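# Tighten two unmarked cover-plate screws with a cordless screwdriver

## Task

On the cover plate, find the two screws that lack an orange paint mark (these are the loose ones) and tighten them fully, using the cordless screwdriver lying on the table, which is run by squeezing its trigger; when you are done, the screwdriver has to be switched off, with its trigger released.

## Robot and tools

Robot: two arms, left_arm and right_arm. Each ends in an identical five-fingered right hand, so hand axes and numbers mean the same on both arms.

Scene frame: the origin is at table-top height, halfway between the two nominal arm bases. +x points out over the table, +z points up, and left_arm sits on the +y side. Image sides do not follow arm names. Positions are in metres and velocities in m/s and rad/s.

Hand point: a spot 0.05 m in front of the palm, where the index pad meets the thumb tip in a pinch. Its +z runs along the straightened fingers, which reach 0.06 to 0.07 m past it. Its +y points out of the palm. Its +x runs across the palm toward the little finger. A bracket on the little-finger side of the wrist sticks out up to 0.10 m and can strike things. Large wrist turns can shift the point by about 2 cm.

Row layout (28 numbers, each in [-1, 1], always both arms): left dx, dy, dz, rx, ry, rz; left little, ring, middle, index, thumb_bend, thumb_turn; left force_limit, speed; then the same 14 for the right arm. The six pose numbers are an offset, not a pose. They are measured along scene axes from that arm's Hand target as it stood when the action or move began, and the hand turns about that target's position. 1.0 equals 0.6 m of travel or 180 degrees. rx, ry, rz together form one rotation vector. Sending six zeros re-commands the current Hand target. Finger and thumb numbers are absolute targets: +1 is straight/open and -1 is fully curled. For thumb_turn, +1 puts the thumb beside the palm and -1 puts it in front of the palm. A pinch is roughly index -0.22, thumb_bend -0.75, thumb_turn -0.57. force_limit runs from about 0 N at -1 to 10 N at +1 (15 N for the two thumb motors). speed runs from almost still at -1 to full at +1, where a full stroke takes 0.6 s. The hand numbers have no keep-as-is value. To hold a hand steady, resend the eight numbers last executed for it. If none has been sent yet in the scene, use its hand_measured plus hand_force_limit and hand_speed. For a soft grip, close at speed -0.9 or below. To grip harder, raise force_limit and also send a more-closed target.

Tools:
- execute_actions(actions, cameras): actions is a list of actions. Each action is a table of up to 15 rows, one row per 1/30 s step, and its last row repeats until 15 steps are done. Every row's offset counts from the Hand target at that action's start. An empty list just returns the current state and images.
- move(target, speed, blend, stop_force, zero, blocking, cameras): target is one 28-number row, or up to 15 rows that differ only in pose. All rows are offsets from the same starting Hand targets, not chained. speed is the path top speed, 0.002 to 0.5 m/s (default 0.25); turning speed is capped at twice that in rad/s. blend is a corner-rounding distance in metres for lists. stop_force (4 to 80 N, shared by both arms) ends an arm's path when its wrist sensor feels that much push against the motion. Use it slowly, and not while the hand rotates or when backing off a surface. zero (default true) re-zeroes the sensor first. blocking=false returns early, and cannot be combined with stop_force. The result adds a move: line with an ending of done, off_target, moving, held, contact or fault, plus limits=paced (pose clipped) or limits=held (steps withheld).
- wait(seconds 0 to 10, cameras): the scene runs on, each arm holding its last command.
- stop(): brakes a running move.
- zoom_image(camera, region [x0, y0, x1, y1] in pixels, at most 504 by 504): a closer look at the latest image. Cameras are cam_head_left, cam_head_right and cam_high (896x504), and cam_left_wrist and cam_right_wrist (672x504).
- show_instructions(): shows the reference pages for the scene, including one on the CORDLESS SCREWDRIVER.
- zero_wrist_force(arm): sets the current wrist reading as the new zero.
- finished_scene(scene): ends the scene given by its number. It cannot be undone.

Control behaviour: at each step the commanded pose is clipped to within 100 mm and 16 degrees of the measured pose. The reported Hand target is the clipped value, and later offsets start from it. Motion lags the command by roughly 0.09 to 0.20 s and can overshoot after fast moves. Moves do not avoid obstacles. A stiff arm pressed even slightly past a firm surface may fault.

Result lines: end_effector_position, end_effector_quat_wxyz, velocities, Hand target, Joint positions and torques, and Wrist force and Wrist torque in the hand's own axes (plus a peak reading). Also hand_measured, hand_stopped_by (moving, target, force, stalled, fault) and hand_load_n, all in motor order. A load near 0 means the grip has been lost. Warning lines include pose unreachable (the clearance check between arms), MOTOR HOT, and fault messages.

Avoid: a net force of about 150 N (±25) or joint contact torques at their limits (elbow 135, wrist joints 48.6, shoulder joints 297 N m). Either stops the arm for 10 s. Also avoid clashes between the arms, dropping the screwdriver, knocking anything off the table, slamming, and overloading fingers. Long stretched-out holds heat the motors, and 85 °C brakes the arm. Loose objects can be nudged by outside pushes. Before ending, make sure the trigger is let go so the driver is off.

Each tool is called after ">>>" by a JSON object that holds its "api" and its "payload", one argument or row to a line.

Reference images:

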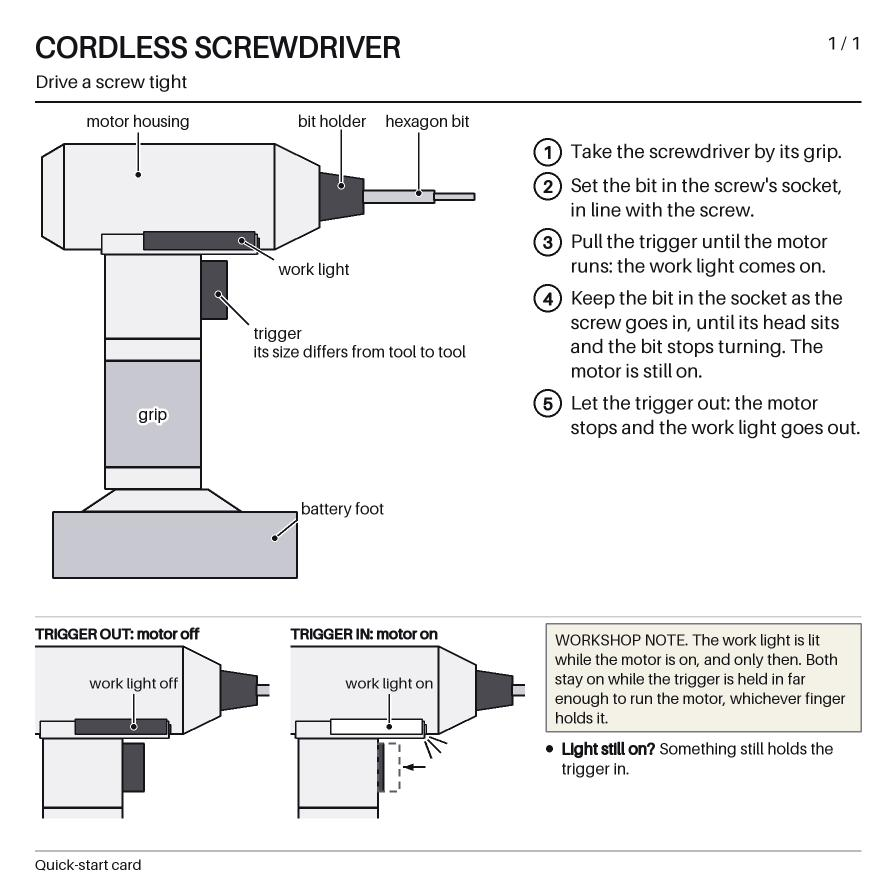

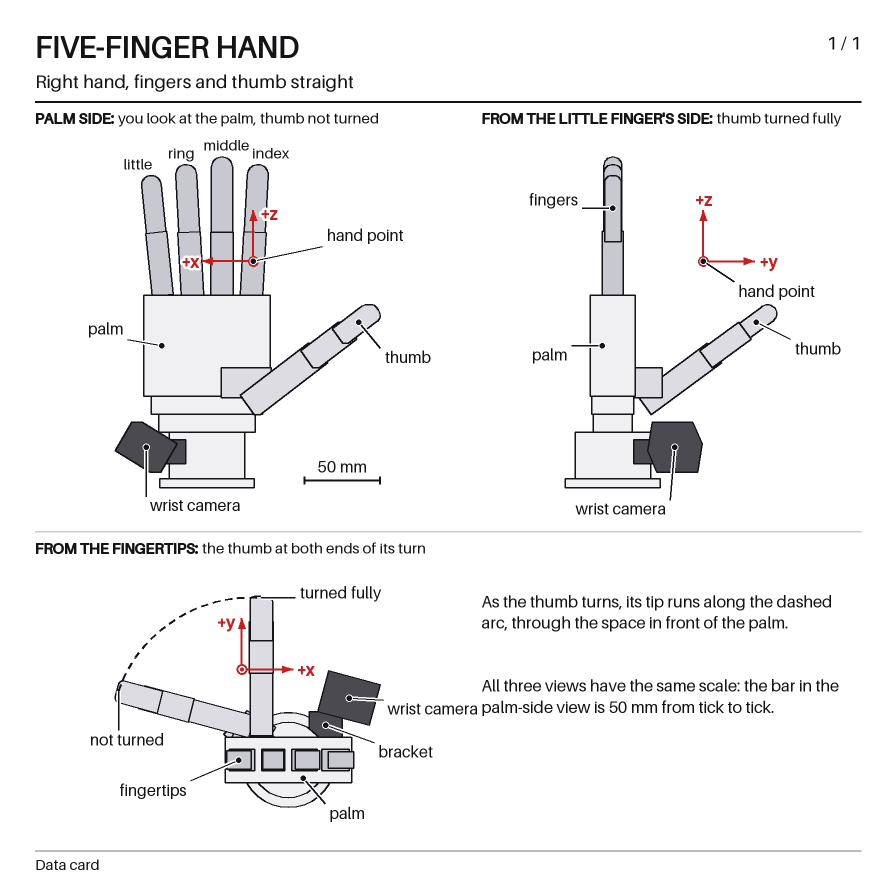

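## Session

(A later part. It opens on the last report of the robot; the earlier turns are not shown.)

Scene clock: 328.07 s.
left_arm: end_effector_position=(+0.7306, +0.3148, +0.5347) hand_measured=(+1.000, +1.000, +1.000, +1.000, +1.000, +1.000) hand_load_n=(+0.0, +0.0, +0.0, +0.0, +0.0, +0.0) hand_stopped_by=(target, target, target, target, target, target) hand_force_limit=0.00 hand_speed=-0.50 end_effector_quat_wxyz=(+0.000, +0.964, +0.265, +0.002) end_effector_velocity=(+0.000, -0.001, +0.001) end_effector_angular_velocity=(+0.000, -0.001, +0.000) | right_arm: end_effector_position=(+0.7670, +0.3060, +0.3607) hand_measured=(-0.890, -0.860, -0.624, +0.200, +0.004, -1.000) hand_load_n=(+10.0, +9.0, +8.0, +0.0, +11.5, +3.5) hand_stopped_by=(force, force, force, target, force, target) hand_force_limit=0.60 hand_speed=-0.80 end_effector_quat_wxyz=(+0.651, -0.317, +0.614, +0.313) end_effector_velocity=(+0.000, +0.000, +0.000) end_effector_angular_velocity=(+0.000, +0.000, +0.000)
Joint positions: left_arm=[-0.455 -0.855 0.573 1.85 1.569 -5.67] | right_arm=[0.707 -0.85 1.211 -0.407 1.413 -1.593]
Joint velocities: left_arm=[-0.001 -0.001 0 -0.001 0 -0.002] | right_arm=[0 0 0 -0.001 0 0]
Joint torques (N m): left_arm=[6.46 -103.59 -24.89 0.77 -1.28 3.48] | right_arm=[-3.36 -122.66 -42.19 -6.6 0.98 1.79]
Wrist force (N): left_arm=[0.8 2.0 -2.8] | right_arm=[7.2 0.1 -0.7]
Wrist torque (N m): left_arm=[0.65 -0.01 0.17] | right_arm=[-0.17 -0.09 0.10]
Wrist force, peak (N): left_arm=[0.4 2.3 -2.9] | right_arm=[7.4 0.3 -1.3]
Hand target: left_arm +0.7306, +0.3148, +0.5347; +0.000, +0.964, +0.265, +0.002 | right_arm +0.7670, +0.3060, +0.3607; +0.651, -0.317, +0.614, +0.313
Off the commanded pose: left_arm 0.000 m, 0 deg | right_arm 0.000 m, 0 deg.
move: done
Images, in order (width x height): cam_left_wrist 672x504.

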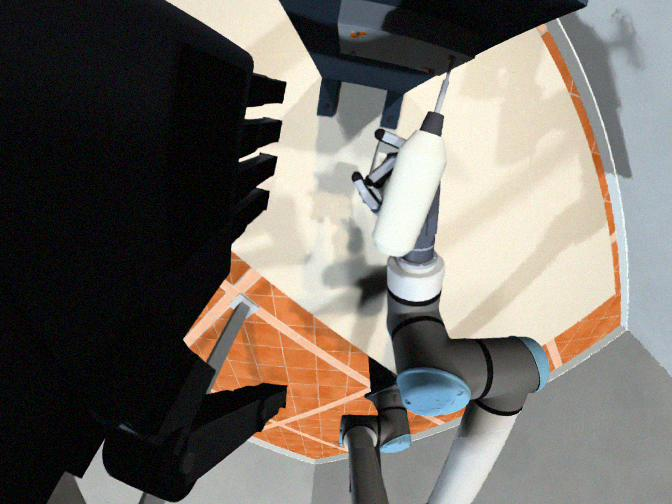

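>>> {"api": "move", "payload": {
  "target": [0,0,0,0,0,0,1,1,1,1,1,1,0,-0.5,0.02,0.012,0,0,0,0,-1,-1,-0.95,0.2,-0.95,-1,0.6,-0.8],
  "speed": 0.01,
  "stop_force": 5,
  "cameras": ["cam_left_wrist"]
}}

>>> {"api": "zoom_image", "payload": {
  "camera": "cam_left_wrist",
  "region": [400, 20, 500, 95]
}}

Scene clock: 329.23 s.
left_arm: end_effector_position=(+0.7306, +0.3148, +0.5347) hand_measured=(+1.000, +1.000, +1.000, +1.000, +1.000, +1.000) hand_load_n=(+0.0, +0.0, +0.0, +0.5, +0.0, +0.0) hand_stopped_by=(target, target, target, target, target, target) hand_force_limit=0.00 hand_speed=-0.50 end_effector_quat_wxyz=(+0.000, +0.964, +0.265, +0.002) end_effector_velocity=(+0.000, +0.000, +0.000) end_effector_angular_velocity=(-0.001, -0.001, +0.001) | right_arm: end_effector_position=(+0.7684, +0.3068, +0.3608) hand_measured=(-0.890, -0.860, -0.624, +0.200, +0.004, -1.000) hand_load_n=(+10.0, +8.0, +8.0, +0.0, +11.5, +3.0) hand_stopped_by=(force, force, force, target, force, target) hand_force_limit=0.60 hand_speed=-0.80 end_effector_quat_wxyz=(+0.652, -0.317, +0.614, +0.313) end_effector_velocity=(+0.000, +0.000, +0.001) end_effector_angular_velocity=(+0.001, -0.001, +0.000)
Joint positions: left_arm=[-0.455 -0.855 0.573 1.85 1.569 -5.67] | right_arm=[0.707 -0.848 1.207 -0.405 1.413 -1.593]
Joint velocities: left_arm=[0.001 0 0 -0.001 0 -0.001] | right_arm=[0 -0.001 0 -0.001 0 0]
Joint torques (N m): left_arm=[6.27 -102.29 -26.23 1.24 -0.6 3.57] | right_arm=[12.75 -119.65 -41.89 -6.95 2.35 1.63]
Wrist force (N): left_arm=[0.6 2.0 -3.0] | right_arm=[7.2 0.8 -2.6]
Wrist torque (N m): left_arm=[0.67 0.03 0.16] | right_arm=[-0.10 -0.17 0.06]
Wrist force, peak (N): left_arm=[0.6 2.2 -3.2] | right_arm=[7.6 3.6 -10.1]
Hand target: left_arm +0.7306, +0.3148, +0.5347; +0.000, +0.964, +0.265, +0.002 | right_arm +0.7683, +0.3069, +0.3608; +0.652, -0.317, +0.614, +0.313
Off the commanded pose: left_arm 0.000 m, 0 deg | right_arm 0.012 m, 0 deg.
move: contact (right_arm)
Images, in order (width x height): cam_left_wrist 672x504.

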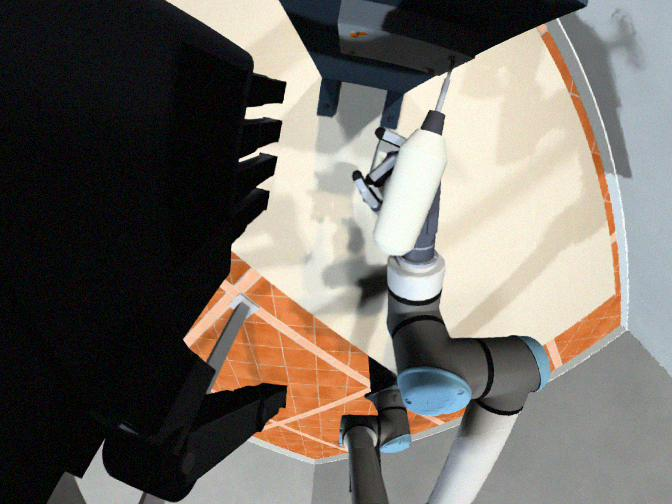

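Scaled by 5.040 from the camera's 672x504 image, which has a finer 960x720 frame.

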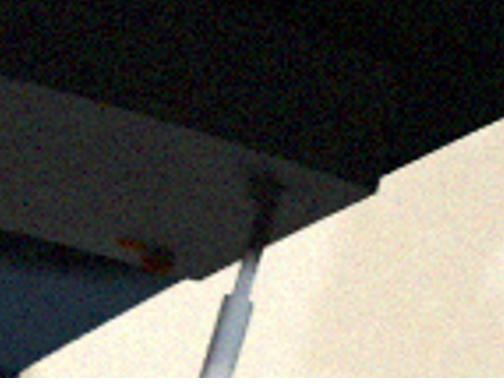

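>>> {"api": "move", "payload": {
  "target": [
    [0,0,0,0,0,0,1,1,1,1,1,1,0,-0.5,-0.00286,-0.00172,0,0,0,0,-1,-1,-0.95,0.2,-0.95,-1,0.6,-0.8],
    [0,0,0,0,0,0,1,1,1,1,1,1,0,-0.5,-0.00286,-0.00172,-0.0025,0,0,0,-1,-1,-0.95,0.2,-0.95,-1,0.6,-0.8]
  ],
  "speed": 0.02,
  "cameras": []
}}

>>> {"api": "move", "payload": {
  "target": [0,0,0,0,0,0,1,1,1,1,1,1,0,-0.5,0.02,0.012,0,0,0,0,-1,-1,-0.95,0.2,-0.95,-1,0.6,-0.8],
  "speed": 0.01,
  "stop_force": 5,
  "cameras": []
}}

Scene clock: 330.23 s.
left_arm: end_effector_position=(+0.7306, +0.3148, +0.5347) hand_measured=(+1.000, +1.000, +1.000, +1.000, +1.000, +1.000) hand_load_n=(+0.0, +0.0, +0.0, +0.0, +0.0, +0.0) hand_stopped_by=(target, target, target, target, target, target) hand_force_limit=0.00 hand_speed=-0.50 end_effector_quat_wxyz=(+0.000, +0.964, +0.265, +0.002) end_effector_velocity=(+0.000, -0.001, +0.000) end_effector_angular_velocity=(+0.000, -0.001, -0.001) | right_arm: end_effector_position=(+0.7666, +0.3058, +0.3594) hand_measured=(-0.890, -0.860, -0.624, +0.200, +0.004, -1.000) hand_load_n=(+9.5, +8.5, +8.0, +0.0, +11.5, +3.5) hand_stopped_by=(force, force, force, target, force, target) hand_force_limit=0.60 hand_speed=-0.80 end_effector_quat_wxyz=(+0.652, -0.317, +0.614, +0.313) end_effector_velocity=(+0.000, +0.000, +0.001) end_effector_angular_velocity=(+0.001, -0.001, +0.000)
Joint positions: left_arm=[-0.455 -0.855 0.573 1.85 1.569 -5.67] | right_arm=[0.708 -0.85 1.213 -0.409 1.413 -1.593]
Joint velocities: left_arm=[-0.001 0 0 -0.001 0 0] | right_arm=[0 -0.001 0 -0.001 0 0]
Joint torques (N m): left_arm=[10.03 -102.17 -26.54 1.74 -0.16 4.31] | right_arm=[11.04 -106.01 -44.01 -5.32 1.64 -0.27]
Wrist force (N): left_arm=[0.5 1.7 -2.6] | right_arm=[7.2 -0.1 -1.2]
Wrist torque (N m): left_arm=[0.60 0.03 0.14] | right_arm=[-0.15 -0.07 0.09]
Wrist force, peak (N): left_arm=[0.6 2.5 -2.8] | right_arm=[7.6 0.1 -1.4]
Hand target: left_arm +0.7306, +0.3148, +0.5347; +0.000, +0.964, +0.265, +0.002 | right_arm +0.7666, +0.3058, +0.3593; +0.652, -0.317, +0.614, +0.313
Off the commanded pose: left_arm 0.000 m, 0 deg | right_arm 0.000 m, 0 deg.
move: done
No camera images: "cameras" was empty.

Scene clock: 331.70 s.
left_arm: end_effector_position=(+0.7306, +0.3148, +0.5347) hand_measured=(+1.000, +1.000, +1.000, +1.000, +1.000, +1.000) hand_load_n=(+0.0, -0.5, -0.5, +0.0, +0.0, +0.0) hand_stopped_by=(target, target, target, target, target, target) hand_force_limit=0.00 hand_speed=-0.50 end_effector_quat_wxyz=(+0.000, +0.964, +0.265, +0.002) end_effector_velocity=(+0.000, +0.000, +0.000) end_effector_angular_velocity=(+0.001, +0.000, +0.000) | right_arm: end_effector_position=(+0.7683, +0.3071, +0.3593) hand_measured=(-0.890, -0.860, -0.624, +0.200, +0.004, -1.000) hand_load_n=(+9.5, +8.5, +8.0, +0.0, +11.0, +3.5) hand_stopped_by=(force, force, force, target, force, target) hand_force_limit=0.60 hand_speed=-0.80 end_effector_quat_wxyz=(+0.652, -0.317, +0.614, +0.313) end_effector_velocity=(+0.000, +0.000, +0.000) end_effector_angular_velocity=(+0.000, +0.000, +0.000)
Joint positions: left_arm=[-0.455 -0.855 0.573 1.85 1.569 -5.67] | right_arm=[0.707 -0.847 1.207 -0.407 1.413 -1.593]
Joint velocities: left_arm=[0 0 0 0 -0.001 0] | right_arm=[0 0 0 0 0 0]
Joint torques (N m): left_arm=[8.38 -99.1 -27.68 1.85 0.93 3.95] | right_arm=[12.62 -122.33 -42.45 -6.38 2.36 -0.11]
Wrist force (N): left_arm=[0.6 2.1 -2.9] | right_arm=[7.0 0.3 -1.6]
Wrist torque (N m): left_arm=[0.68 0.04 0.16] | right_arm=[-0.23 -0.13 0.04]
Wrist force, peak (N): left_arm=[0.7 2.3 -2.9] | right_arm=[7.2 2.7 -5.8]
Hand target: left_arm +0.7306, +0.3148, +0.5347; +0.000, +0.964, +0.265, +0.002 | right_arm +0.7683, +0.3071, +0.3593; +0.652, -0.317, +0.614, +0.313
Off the commanded pose: left_arm 0.000 m, 0 deg | right_arm 0.012 m, 0 deg.
move: contact (right_arm)
No camera images: "cameras" was empty.

>>> {"api": "move", "payload": {
  "target": [-0.0843,0.2583,0.1083,-0.0668,-0.2681,-0.4717,-1,-1,-1,-1,1,1,0,0.2,0,0,0,0,0,0,-1,-1,-0.95,0.2,-0.95,-1,0.6,-0.8],
  "speed": 0.3,
  "cameras": ["cam_left_wrist","cam_head_left","cam_high"]
}}

Scene clock: 337.37 s.
left_arm: end_effector_position=(+0.6804, +0.4701, +0.5997) hand_measured=(-1.000, -1.000, -1.000, -1.000, +1.000, +1.000) hand_load_n=(+0.0, +0.0, +0.0, +0.0, +0.0, +0.0) hand_stopped_by=(target, target, target, target, target, target) hand_force_limit=0.00 hand_speed=0.20 end_effector_quat_wxyz=(+0.189, +0.803, -0.456, +0.334) end_effector_velocity=(+0.000, +0.000, +0.000) end_effector_angular_velocity=(+0.000, -0.001, -0.002) | right_arm: end_effector_position=(+0.7683, +0.3071, +0.3593) hand_measured=(-0.890, -0.860, -0.624, +0.200, +0.004, -1.000) hand_load_n=(+9.5, +8.0, +8.0, +0.0, +11.5, +3.0) hand_stopped_by=(force, force, force, target, force, target) hand_force_limit=0.60 hand_speed=-0.80 end_effector_quat_wxyz=(+0.652, -0.317, +0.614, +0.313) end_effector_velocity=(+0.000, +0.000, +0.000) end_effector_angular_velocity=(-0.001, +0.001, +0.000)
Joint positions: left_arm=[-0.158 -1.088 0.822 1.282 2.164 -3.977] | right_arm=[0.707 -0.847 1.207 -0.407 1.413 -1.593]
Joint velocities: left_arm=[0 -0.001 0.001 0 0.001 0.003] | right_arm=[0 0 0 0.001 0 0]
Joint torques (N m): left_arm=[-9.92 -88.85 -24.2 -1.72 2.06 3.33] | right_arm=[12.44 -121.05 -47.8 -2.39 0.58 -0.32]
Wrist force (N): left_arm=[2.3 1.6 -1.4] | right_arm=[6.7 0.6 -1.9]
Wrist torque (N m): left_arm=[0.54 -0.36 0.36] | right_arm=[-0.17 -0.07 0.03]
Wrist force, peak (N): left_arm=[1.5 2.3 -2.7] | right_arm=[7.2 0.6 -1.7]
Hand target: left_arm +0.6804, +0.4700, +0.5998; +0.189, +0.803, -0.456, +0.334 | right_arm +0.7683, +0.3071, +0.3593; +0.652, -0.317, +0.614, +0.313
Off the commanded pose: left_arm 0.001 m, 0 deg | right_arm 0.000 m, 0 deg.
move: done
Images, in order (width x height): cam_head_left 896x504, cam_high 896x504, cam_left_wrist 672x504.

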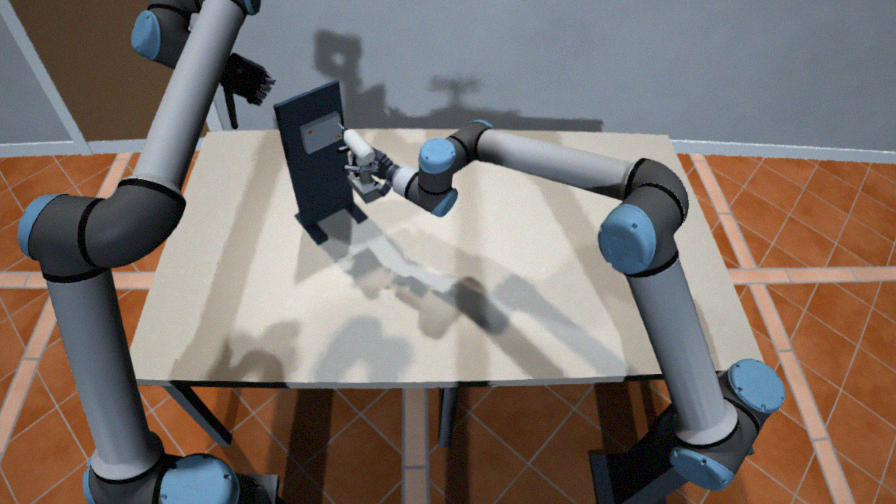

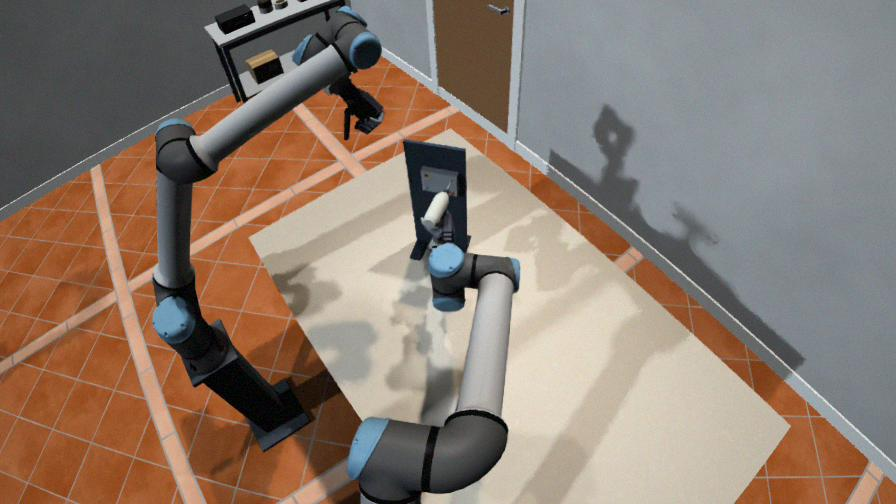

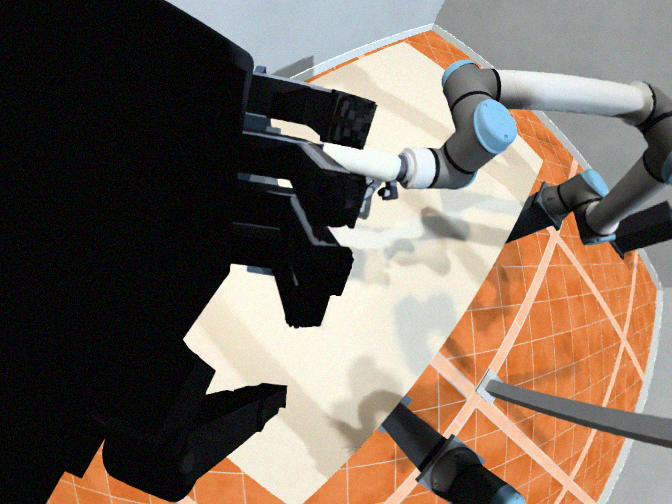

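>>> {"api": "move", "payload": {
  "target": [
    [0,0,0.0,-0.0459,0.2879,0.4245,1,1,1,1,1,1,0,0.2,0,0,0,0,0,0,-1,-1,-0.95,0.2,-0.95,-1,0.6,-0.8],
    [0.0977,-0.1392,-0.3013,-0.0459,0.2879,0.4245,1,1,1,1,1,1,0,0.2,0,0,0,0,0,0,-1,-1,-0.95,0.2,-0.95,-1,0.6,-0.8]
  ],
  "speed": [0.3,0.12],
  "cameras": ["cam_left_wrist","cam_head_left","cam_high"]
}}

Scene clock: 343.20 s.
left_arm: end_effector_position=(+0.7385, +0.3861, +0.4187) hand_measured=(+1.000, +1.000, +1.000, +1.000, +1.000, +1.000) hand_load_n=(+0.0, +0.0, +0.0, +0.0, +0.0, +0.0) hand_stopped_by=(target, target, target, target, target, target) hand_force_limit=0.00 hand_speed=0.20 end_effector_quat_wxyz=(+0.167, +0.949, +0.262, +0.048) end_effector_velocity=(-0.001, +0.002, +0.003) end_effector_angular_velocity=(+0.000, -0.002, -0.001) | right_arm: end_effector_position=(+0.7683, +0.3071, +0.3593) hand_measured=(-0.890, -0.860, -0.624, +0.200, +0.004, -1.000) hand_load_n=(+9.5, +8.0, +8.0, +0.0, +11.5, +3.5) hand_stopped_by=(force, force, force, target, force, target) hand_force_limit=0.60 hand_speed=-0.80 end_effector_quat_wxyz=(+0.652, -0.317, +0.614, +0.313) end_effector_velocity=(+0.000, +0.000, +0.000) end_effector_angular_velocity=(-0.001, +0.001, +0.000)
Joint positions: left_arm=[-0.298 -1.024 1.066 1.27 1.808 -5.546] | right_arm=[0.707 -0.847 1.207 -0.407 1.413 -1.593]
Joint velocities: left_arm=[0.002 -0.002 -0.002 0.004 0 0.003] | right_arm=[0 0 0 0.001 0 0]
Joint torques (N m): left_arm=[6.65 -90.98 -51.79 6.64 1.03 3.03] | right_arm=[12.01 -119.35 -50.79 -2.39 0.52 -0.23]
Wrist force (N): left_arm=[0.9 2.7 -3.1] | right_arm=[6.6 0.5 -1.7]
Wrist torque (N m): left_arm=[0.81 -0.03 0.22] | right_arm=[-0.19 -0.05 0.02]
Wrist force, peak (N): left_arm=[0.3 2.2 -4.7] | right_arm=[7.4 0.6 -1.8]
Hand target: left_arm +0.7385, +0.3862, +0.4190; +0.167, +0.949, +0.262, +0.048 | right_arm +0.7683, +0.3071, +0.3593; +0.652, -0.317, +0.614, +0.313
Off the commanded pose: left_arm 0.001 m, 0 deg | right_arm 0.000 m, 0 deg.
move: done
Images, in order (width x height): cam_head_left 896x504, cam_high 896x504, cam_left_wrist 672x504.

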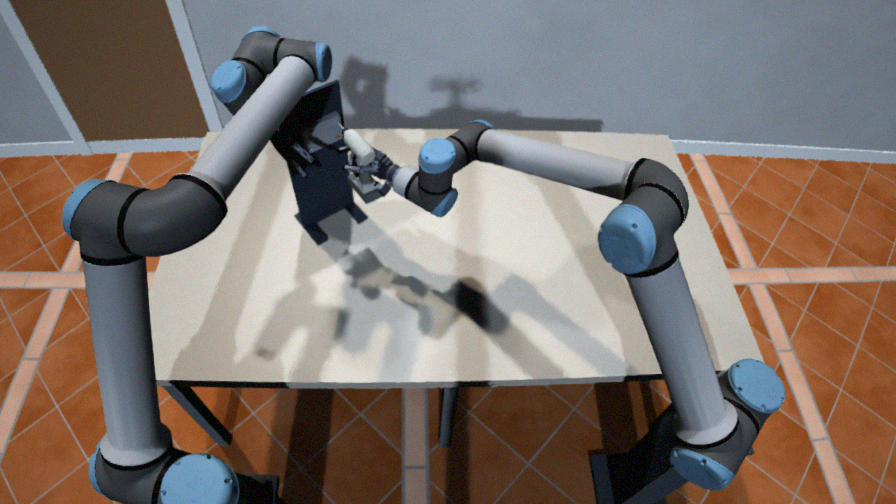

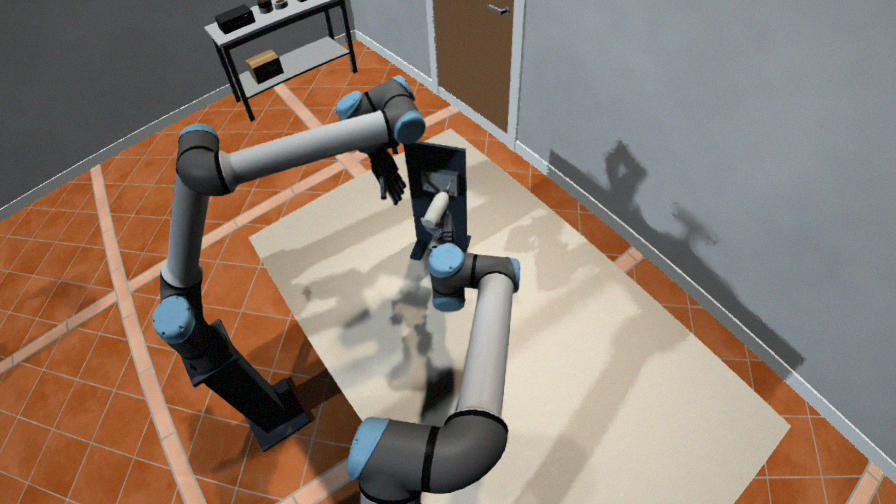

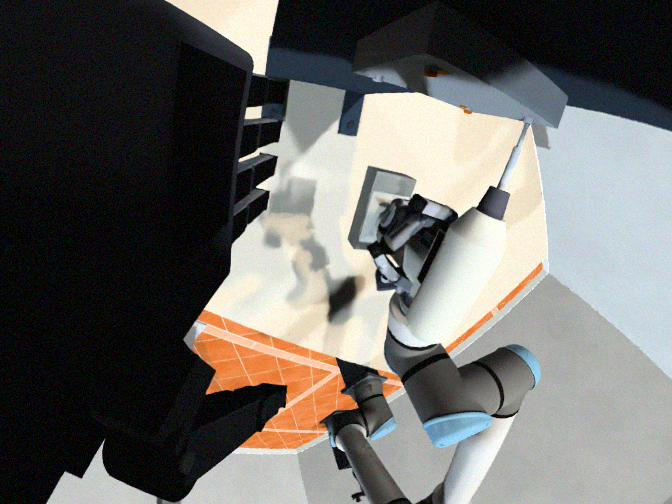

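>>> {"api": "zoom_image", "payload": {
  "camera": "cam_left_wrist",
  "region": [480, 70, 580, 145]
}}

>>> {"api": "zoom_image", "payload": {
  "camera": "cam_left_wrist",
  "region": [340, 0, 600, 195]
}}

Scaled by 5.040 from the camera's 672x504 image, which has a finer 960x720 frame.

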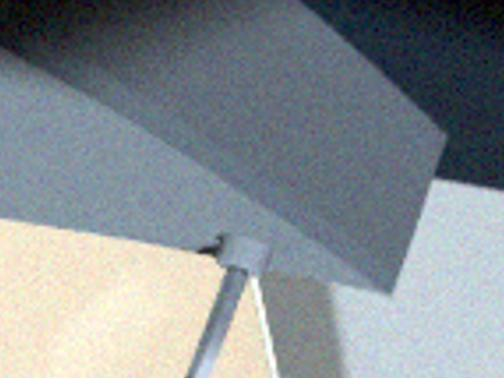

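Scaled by 1.938 from the camera's 672x504 image, which has a finer 960x720 frame.

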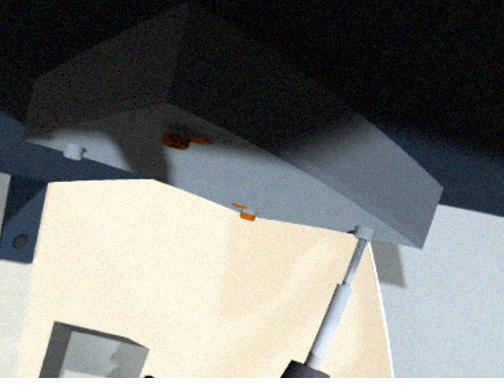

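>>> {"api": "zoom_image", "payload": {
  "camera": "cam_left_wrist",
  "region": [508, 105, 548, 135]
}}

Scaled by 12.600 from the camera's 672x504 image, which has a finer 960x720 frame.

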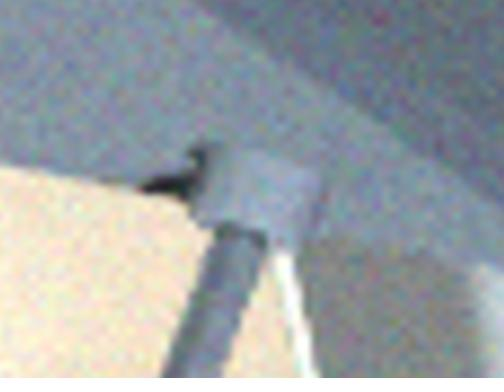

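>>> {"api": "move", "payload": {
  "target": [
    [0,0,0,0,0,0,1,1,1,1,1,1,0,0.2,-0.00286,-0.00172,0,0,0,0,-1,-1,-0.95,0.2,-0.95,-1,0.6,-0.8],
    [0,0,0,0,0,0,1,1,1,1,1,1,0,0.2,-0.00286,-0.00172,0.0017,0,0,0,-1,-1,-0.95,0.2,-0.95,-1,0.6,-0.8]
  ],
  "speed": 0.02,
  "cameras": ["cam_left_wrist"]
}}

>>> {"api": "zoom_image", "payload": {
  "camera": "cam_left_wrist",
  "region": [508, 105, 548, 135]
}}

>>> {"api": "move", "payload": {
  "target": [0,0,0,0,0,0,1,1,1,1,1,1,0,0.2,0.02,0.012,0,0,0,0,-1,-1,-0.95,0.2,-0.95,-1,0.6,-0.8],
  "speed": 0.01,
  "stop_force": 5,
  "cameras": ["cam_left_wrist"]
}}

>>> {"api": "zoom_image", "payload": {
  "camera": "cam_left_wrist",
  "region": [508, 105, 548, 135]
}}

Scene clock: 344.50 s.
left_arm: end_effector_position=(+0.7385, +0.3862, +0.4190) hand_measured=(+1.000, +1.000, +1.000, +1.000, +1.000, +1.000) hand_load_n=(+0.0, +0.0, +0.0, +0.0, -0.5, +0.0) hand_stopped_by=(target, target, target, target, target, target) hand_force_limit=0.00 hand_speed=0.20 end_effector_quat_wxyz=(+0.167, +0.949, +0.262, +0.048) end_effector_velocity=(+0.000, +0.000, +0.000) end_effector_angular_velocity=(+0.001, -0.001, -0.001) | right_arm: end_effector_position=(+0.7666, +0.3060, +0.3604) hand_measured=(-0.890, -0.860, -0.624, +0.200, +0.004, -1.000) hand_load_n=(+9.5, +8.5, +8.0, +0.0, +11.0, +3.5) hand_stopped_by=(force, force, force, target, force, target) hand_force_limit=0.60 hand_speed=-0.80 end_effector_quat_wxyz=(+0.652, -0.317, +0.614, +0.313) end_effector_velocity=(+0.000, +0.000, -0.001) end_effector_angular_velocity=(-0.001, +0.001, +0.000)
Joint positions: left_arm=[-0.298 -1.024 1.066 1.27 1.809 -5.546] | right_arm=[0.708 -0.85 1.212 -0.408 1.413 -1.593]
Joint velocities: left_arm=[0 0 0 0 0 0.002] | right_arm=[0 0.001 0 0 0 0]
Joint torques (N m): left_arm=[8.86 -92.63 -50.04 5.46 1.89 3.97] | right_arm=[12.67 -117.77 -51.79 -2.12 1.86 -0.62]
Wrist force (N): left_arm=[0.7 2.7 -2.6] | right_arm=[7.1 -0.1 -1.4]
Wrist torque (N m): left_arm=[0.79 0.00 0.20] | right_arm=[-0.15 -0.04 0.08]
Wrist force, peak (N): left_arm=[0.9 3.0 -3.0] | right_arm=[7.4 0.0 -1.6]
Hand target: left_arm +0.7385, +0.3862, +0.4190; +0.167, +0.949, +0.262, +0.048 | right_arm +0.7666, +0.3060, +0.3603; +0.652, -0.317, +0.614, +0.313
Off the commanded pose: left_arm 0.000 m, 0 deg | right_arm 0.000 m, 0 deg.
move: done
Images, in order (width x height): cam_left_wrist 672x504.

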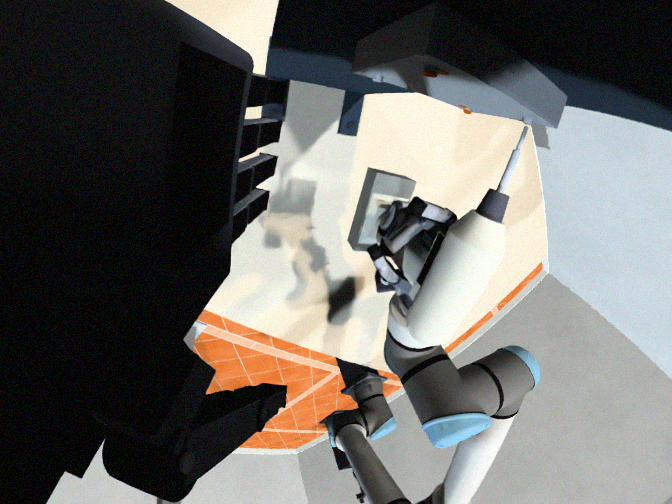

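Scaled by 12.600 from the camera's 672x504 image, which has a finer 960x720 frame.

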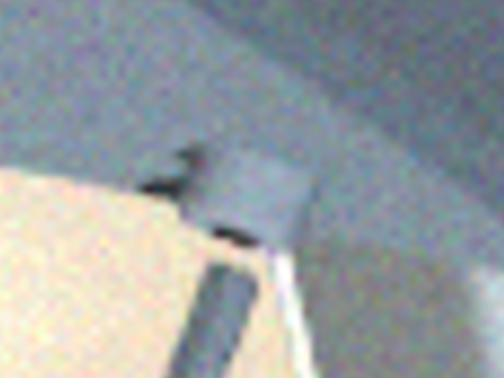

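Scene clock: 345.93 s.
left_arm: end_effector_position=(+0.7385, +0.3862, +0.4190) hand_measured=(+1.000, +1.000, +1.000, +1.000, +1.000, +1.000) hand_load_n=(+0.0, +0.0, +0.0, +0.0, +0.0, +0.0) hand_stopped_by=(target, target, target, target, target, target) hand_force_limit=0.00 hand_speed=0.20 end_effector_quat_wxyz=(+0.167, +0.949, +0.262, +0.048) end_effector_velocity=(+0.000, +0.000, +0.000) end_effector_angular_velocity=(+0.001, +0.000, -0.001) | right_arm: end_effector_position=(+0.7681, +0.3071, +0.3604) hand_measured=(-0.890, -0.860, -0.624, +0.200, +0.004, -1.000) hand_load_n=(+9.5, +8.0, +8.0, +0.0, +11.5, +3.5) hand_stopped_by=(force, force, force, target, force, target) hand_force_limit=0.60 hand_speed=-0.80 end_effector_quat_wxyz=(+0.652, -0.317, +0.614, +0.313) end_effector_velocity=(+0.000, +0.000, +0.002) end_effector_angular_velocity=(+0.001, -0.001, +0.000)
Joint positions: left_arm=[-0.298 -1.024 1.066 1.27 1.809 -5.546] | right_arm=[0.707 -0.847 1.207 -0.405 1.413 -1.593]
Joint velocities: left_arm=[0 0 0 0.001 0 0.002] | right_arm=[0 -0.001 0 0 0 0]
Joint torques (N m): left_arm=[6.45 -95.72 -45.46 5.34 1.87 3.67] | right_arm=[14.51 -120.92 -42.24 -6.37 2.27 -0.2]
Wrist force (N): left_arm=[0.9 2.2 -2.7] | right_arm=[7.2 0.2 -2.4]
Wrist torque (N m): left_arm=[0.72 -0.02 0.21] | right_arm=[-0.10 -0.11 0.08]
Wrist force, peak (N): left_arm=[0.4 2.7 -3.4] | right_arm=[8.6 3.3 -10.5]
Hand target: left_arm +0.7385, +0.3862, +0.4190; +0.167, +0.949, +0.262, +0.048 | right_arm +0.7681, +0.3071, +0.3604; +0.652, -0.317, +0.614, +0.313
Off the commanded pose: left_arm 0.000 m, 0 deg | right_arm 0.012 m, 0 deg.
move: contact (right_arm)
Images, in order (width x height): cam_left_wrist 672x504.

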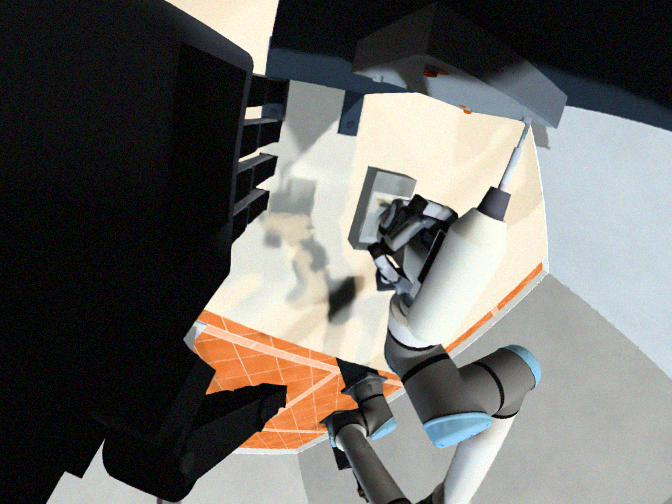

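Scaled by 12.600 from the camera's 672x504 image, which has a finer 960x720 frame.

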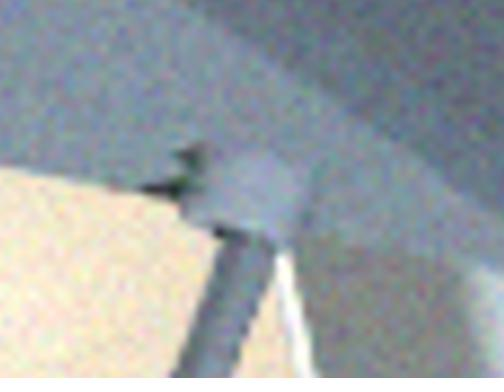

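>>> {"api": "move", "payload": {
  "target": [
    [0,0,0,0,0,0,1,1,1,1,1,1,0,0.2,-0.00143,-0.00086,0,0,0,0,-1,-1,-0.95,0.2,-0.95,-1,0.6,-0.8],
    [0,0,0,0,0,0,1,1,1,1,1,1,0,0.2,-0.00143,-0.00086,-0.0011,0,0,0,-1,-1,-0.95,0.2,-0.95,-1,0.6,-0.8]
  ],
  "speed": 0.02,
  "cameras": []
}}

>>> {"api": "move", "payload": {
  "target": [0,0,0,0,0,0,1,1,1,1,1,1,0,0.2,0.02,0.012,0,0,0,0,-1,-1,-0.95,0.2,-0.95,-1,0.6,-0.8],
  "speed": 0.01,
  "stop_force": 5,
  "cameras": ["cam_left_wrist"]
}}

>>> {"api": "zoom_image", "payload": {
  "camera": "cam_left_wrist",
  "region": [508, 105, 548, 135]
}}

Scene clock: 347.07 s.
left_arm: end_effector_position=(+0.7385, +0.3862, +0.4190) hand_measured=(+1.000, +1.000, +1.000, +1.000, +1.000, +1.000) hand_load_n=(+0.0, +0.0, +0.0, +0.0, +0.0, +0.0) hand_stopped_by=(target, target, target, target, target, target) hand_force_limit=0.00 hand_speed=0.20 end_effector_quat_wxyz=(+0.167, +0.949, +0.262, +0.048) end_effector_velocity=(+0.000, -0.001, +0.000) end_effector_angular_velocity=(+0.000, +0.000, -0.001) | right_arm: end_effector_position=(+0.7672, +0.3066, +0.3599) hand_measured=(-0.890, -0.860, -0.624, +0.200, +0.004, -1.000) hand_load_n=(+9.0, +8.0, +8.0, +0.0, +11.5, +3.5) hand_stopped_by=(force, force, force, target, force, target) hand_force_limit=0.60 hand_speed=-0.80 end_effector_quat_wxyz=(+0.652, -0.317, +0.614, +0.313) end_effector_velocity=(+0.000, +0.000, -0.002) end_effector_angular_velocity=(-0.002, +0.002, +0.000)
Joint positions: left_arm=[-0.298 -1.024 1.066 1.27 1.809 -5.546] | right_arm=[0.708 -0.849 1.21 -0.407 1.413 -1.593]
Joint velocities: left_arm=[-0.001 0 0 0 0 0] | right_arm=[0 0.002 0 0.001 0 0]
Joint torques (N m): left_arm=[8.52 -93.08 -44.84 5.12 1.73 3.57] | right_arm=[13.89 -102.98 -42.67 -5.89 1.91 -0.78]
Wrist force (N): left_arm=[0.4 2.6 -2.9] | right_arm=[6.6 -0.1 -1.6]
Wrist torque (N m): left_arm=[0.79 0.05 0.19] | right_arm=[-0.14 0.03 0.06]
Wrist force, peak (N): left_arm=[0.5 3.0 -3.1] | right_arm=[7.2 0.1 -2.2]
Hand target: left_arm +0.7385, +0.3862, +0.4190; +0.167, +0.949, +0.262, +0.048 | right_arm +0.7672, +0.3066, +0.3598; +0.652, -0.317, +0.614, +0.313
Off the commanded pose: left_arm 0.000 m, 0 deg | right_arm 0.000 m, 0 deg.
move: done
No camera images: "cameras" was empty.

Scene clock: 348.47 s.
left_arm: end_effector_position=(+0.7385, +0.3862, +0.4190) hand_measured=(+1.000, +1.000, +1.000, +1.000, +1.000, +1.000) hand_load_n=(+0.0, +0.0, +0.0, +0.0, +0.0, +0.0) hand_stopped_by=(target, target, target, target, target, target) hand_force_limit=0.00 hand_speed=0.20 end_effector_quat_wxyz=(+0.167, +0.949, +0.262, +0.048) end_effector_velocity=(+0.000, -0.001, +0.000) end_effector_angular_velocity=(+0.000, -0.001, +0.000) | right_arm: end_effector_position=(+0.7683, +0.3074, +0.3597) hand_measured=(-0.890, -0.860, -0.624, +0.200, +0.004, -1.000) hand_load_n=(+9.0, +8.0, +8.0, +0.0, +11.5, +3.5) hand_stopped_by=(force, force, force, target, force, target) hand_force_limit=0.60 hand_speed=-0.80 end_effector_quat_wxyz=(+0.652, -0.317, +0.614, +0.313) end_effector_velocity=(+0.000, +0.000, +0.001) end_effector_angular_velocity=(+0.001, -0.001, +0.000)
Joint positions: left_arm=[-0.298 -1.024 1.066 1.27 1.809 -5.546] | right_arm=[0.708 -0.846 1.206 -0.406 1.413 -1.593]
Joint velocities: left_arm=[-0.001 0 0 -0.001 0 0] | right_arm=[0 0 0 -0.001 0 0]
Joint torques (N m): left_arm=[9.87 -94.02 -42.44 5.23 2.19 3.72] | right_arm=[13.71 -123.04 -43.19 -6.77 2.64 -0.27]
Wrist force (N): left_arm=[0.8 2.8 -2.6] | right_arm=[7.8 1.1 -2.4]
Wrist torque (N m): left_arm=[0.81 -0.02 0.23] | right_arm=[-0.19 -0.08 0.09]
Wrist force, peak (N): left_arm=[0.6 2.7 -3.3] | right_arm=[10.5 4.1 -11.7]
Hand target: left_arm +0.7385, +0.3862, +0.4190; +0.167, +0.949, +0.262, +0.048 | right_arm +0.7683, +0.3074, +0.3597; +0.652, -0.317, +0.614, +0.313
Off the commanded pose: left_arm 0.000 m, 0 deg | right_arm 0.013 m, 0 deg.
move: contact (right_arm)
Images, in order (width x height): cam_left_wrist 672x504.

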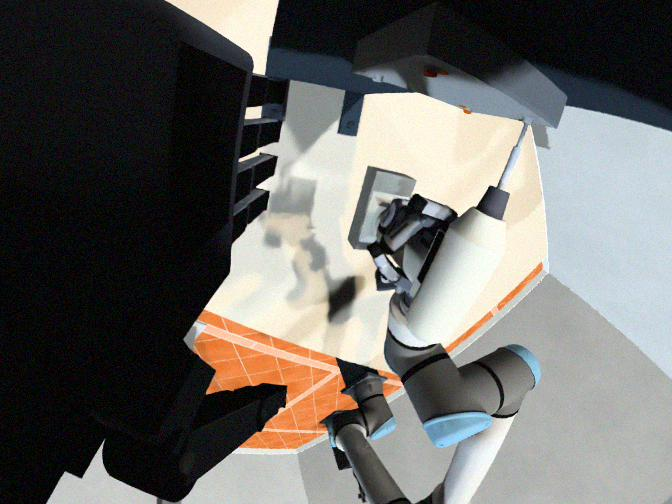

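Scaled by 12.600 from the camera's 672x504 image, which has a finer 960x720 frame.

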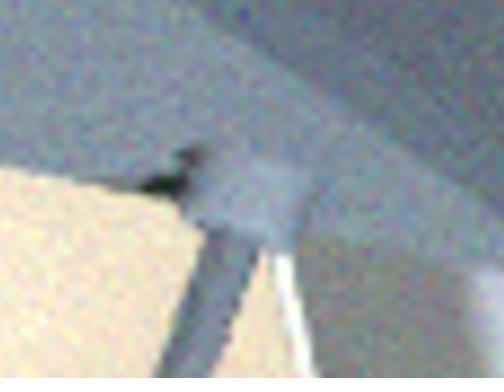

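>>> {"api": "move", "payload": {
  "target": [0,0,0,0,0,0,1,1,1,1,1,1,0,0.2,0,0,0,0,0,0,-1,-1,-0.95,-0.9,-0.95,-1,0,-0.6],
  "cameras": ["cam_left_wrist"]
}}

>>> {"api": "zoom_image", "payload": {
  "camera": "cam_left_wrist",
  "region": [508, 105, 548, 135]
}}

>>> {"api": "move", "payload": {
  "target": [0,0,0,0,0,0,1,1,1,1,1,1,0,0.2,0.02,0.012,0,0,0,0,-1,-1,-0.95,-0.9,-0.95,-1,0,-0.6],
  "speed": 0.01,
  "stop_force": 5,
  "cameras": ["cam_left_wrist"]
}}

>>> {"api": "zoom_image", "payload": {
  "camera": "cam_left_wrist",
  "region": [508, 105, 548, 135]
}}

Scene clock: 350.53 s.
left_arm: end_effector_position=(+0.7385, +0.3862, +0.4190) hand_measured=(+1.000, +1.000, +1.000, +1.000, +1.000, +1.000) hand_load_n=(+0.0, +0.0, +0.0, +0.0, +0.0, +0.0) hand_stopped_by=(target, target, target, target, target, target) hand_force_limit=0.00 hand_speed=0.20 end_effector_quat_wxyz=(+0.167, +0.949, +0.262, +0.048) end_effector_velocity=(+0.000, +0.000, +0.000) end_effector_angular_velocity=(+0.001, +0.000, -0.001) | right_arm: end_effector_position=(+0.7683, +0.3074, +0.3597) hand_measured=(-0.890, -0.860, -0.624, -0.818, +0.006, -1.000) hand_load_n=(+8.5, +6.5, +7.0, +9.0, +12.5, +2.5) hand_stopped_by=(force, force, force, force, force, target) hand_force_limit=0.00 hand_speed=-0.60 end_effector_quat_wxyz=(+0.652, -0.317, +0.614, +0.313) end_effector_velocity=(+0.000, +0.000, +0.000) end_effector_angular_velocity=(+0.000, -0.001, -0.001)
Joint positions: left_arm=[-0.298 -1.024 1.066 1.27 1.809 -5.546] | right_arm=[0.708 -0.846 1.206 -0.406 1.413 -1.593]
Joint velocities: left_arm=[0 0 0 0.001 -0.001 0.001] | right_arm=[0 0 0 -0.001 0.001 0]
Joint torques (N m): left_arm=[1.67 -92.65 -38.51 4.82 2.44 4.19] | right_arm=[11.81 -121.1 -45.44 -6.24 2.12 -0.08]
Wrist force (N): left_arm=[0.5 2.4 -2.7] | right_arm=[6.9 -0.2 -1.5]
Wrist torque (N m): left_arm=[0.75 0.03 0.19] | right_arm=[-0.15 -0.02 0.07]
Wrist force, peak (N): left_arm=[0.5 3.0 -3.2] | right_arm=[8.4 1.2 -2.8]
Hand target: left_arm +0.7385, +0.3862, +0.4190; +0.167, +0.949, +0.262, +0.048 | right_arm +0.7683, +0.3074, +0.3597; +0.652, -0.317, +0.614, +0.313
Off the commanded pose: left_arm 0.000 m, 0 deg | right_arm 0.000 m, 0 deg.
move: done
Images, in order (width x height): cam_left_wrist 672x504.

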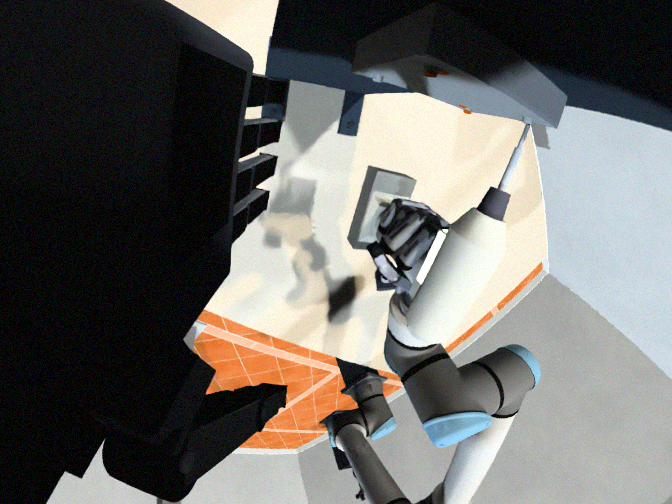

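Scaled by 12.600 from the camera's 672x504 image, which has a finer 960x720 frame.

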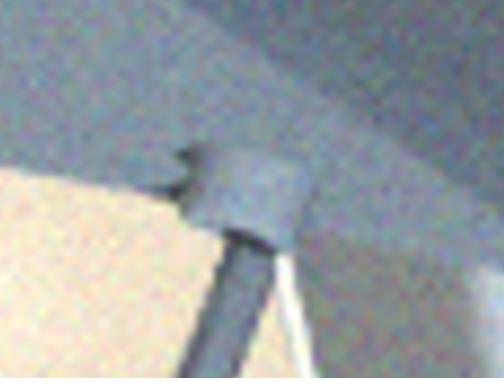

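Scene clock: 351.37 s.
left_arm: end_effector_position=(+0.7385, +0.3862, +0.4190) hand_measured=(+1.000, +1.000, +1.000, +1.000, +1.000, +1.000) hand_load_n=(+0.0, +0.0, +0.0, +0.0, +0.0, +0.0) hand_stopped_by=(target, target, target, target, target, target) hand_force_limit=0.00 hand_speed=0.20 end_effector_quat_wxyz=(+0.167, +0.949, +0.262, +0.048) end_effector_velocity=(+0.000, -0.001, -0.001) end_effector_angular_velocity=(+0.001, +0.000, +0.000) | right_arm: end_effector_position=(+0.7685, +0.3077, +0.3599) hand_measured=(-0.890, -0.860, -0.624, -0.818, +0.006, -1.000) hand_load_n=(+8.0, +6.0, +6.0, +7.5, +13.0, +3.0) hand_stopped_by=(force, force, force, force, force, target) hand_force_limit=0.00 hand_speed=-0.60 end_effector_quat_wxyz=(+0.652, -0.317, +0.614, +0.313) end_effector_velocity=(+0.000, +0.000, +0.000) end_effector_angular_velocity=(-0.001, +0.001, +0.000)
Joint positions: left_arm=[-0.298 -1.024 1.066 1.27 1.809 -5.546] | right_arm=[0.708 -0.846 1.205 -0.406 1.413 -1.593]
Joint velocities: left_arm=[-0.001 0.001 0 -0.001 -0.001 -0.001] | right_arm=[0 0 0 0.001 0 0]
Joint torques (N m): left_arm=[6.79 -94.57 -36.5 4.1 2.57 4.05] | right_arm=[4.94 -113.97 -41.36 -6.59 2.21 0.07]
Wrist force (N): left_arm=[0.5 2.7 -2.7] | right_arm=[6.6 0.1 -1.4]
Wrist torque (N m): left_arm=[0.79 0.03 0.20] | right_arm=[-0.11 0.02 0.06]
Wrist force, peak (N): left_arm=[0.4 2.8 -3.1] | right_arm=[11.2 5.9 -11.8]
Hand target: left_arm +0.7385, +0.3862, +0.4190; +0.167, +0.949, +0.262, +0.048 | right_arm +0.7685, +0.3077, +0.3598; +0.652, -0.317, +0.614, +0.313
Off the commanded pose: left_arm 0.000 m, 0 deg | right_arm 0.014 m, 0 deg.
move: contact (right_arm)
Images, in order (width x height): cam_left_wrist 672x504.

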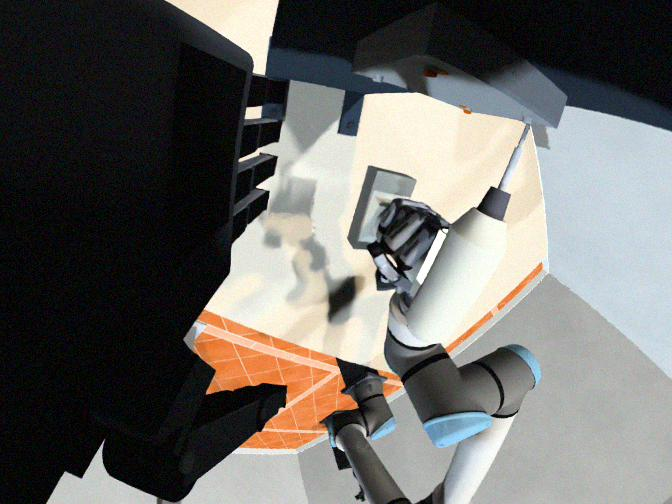

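Scaled by 12.600 from the camera's 672x504 image, which has a finer 960x720 frame.

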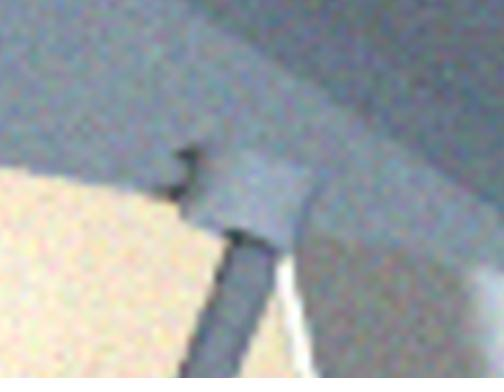

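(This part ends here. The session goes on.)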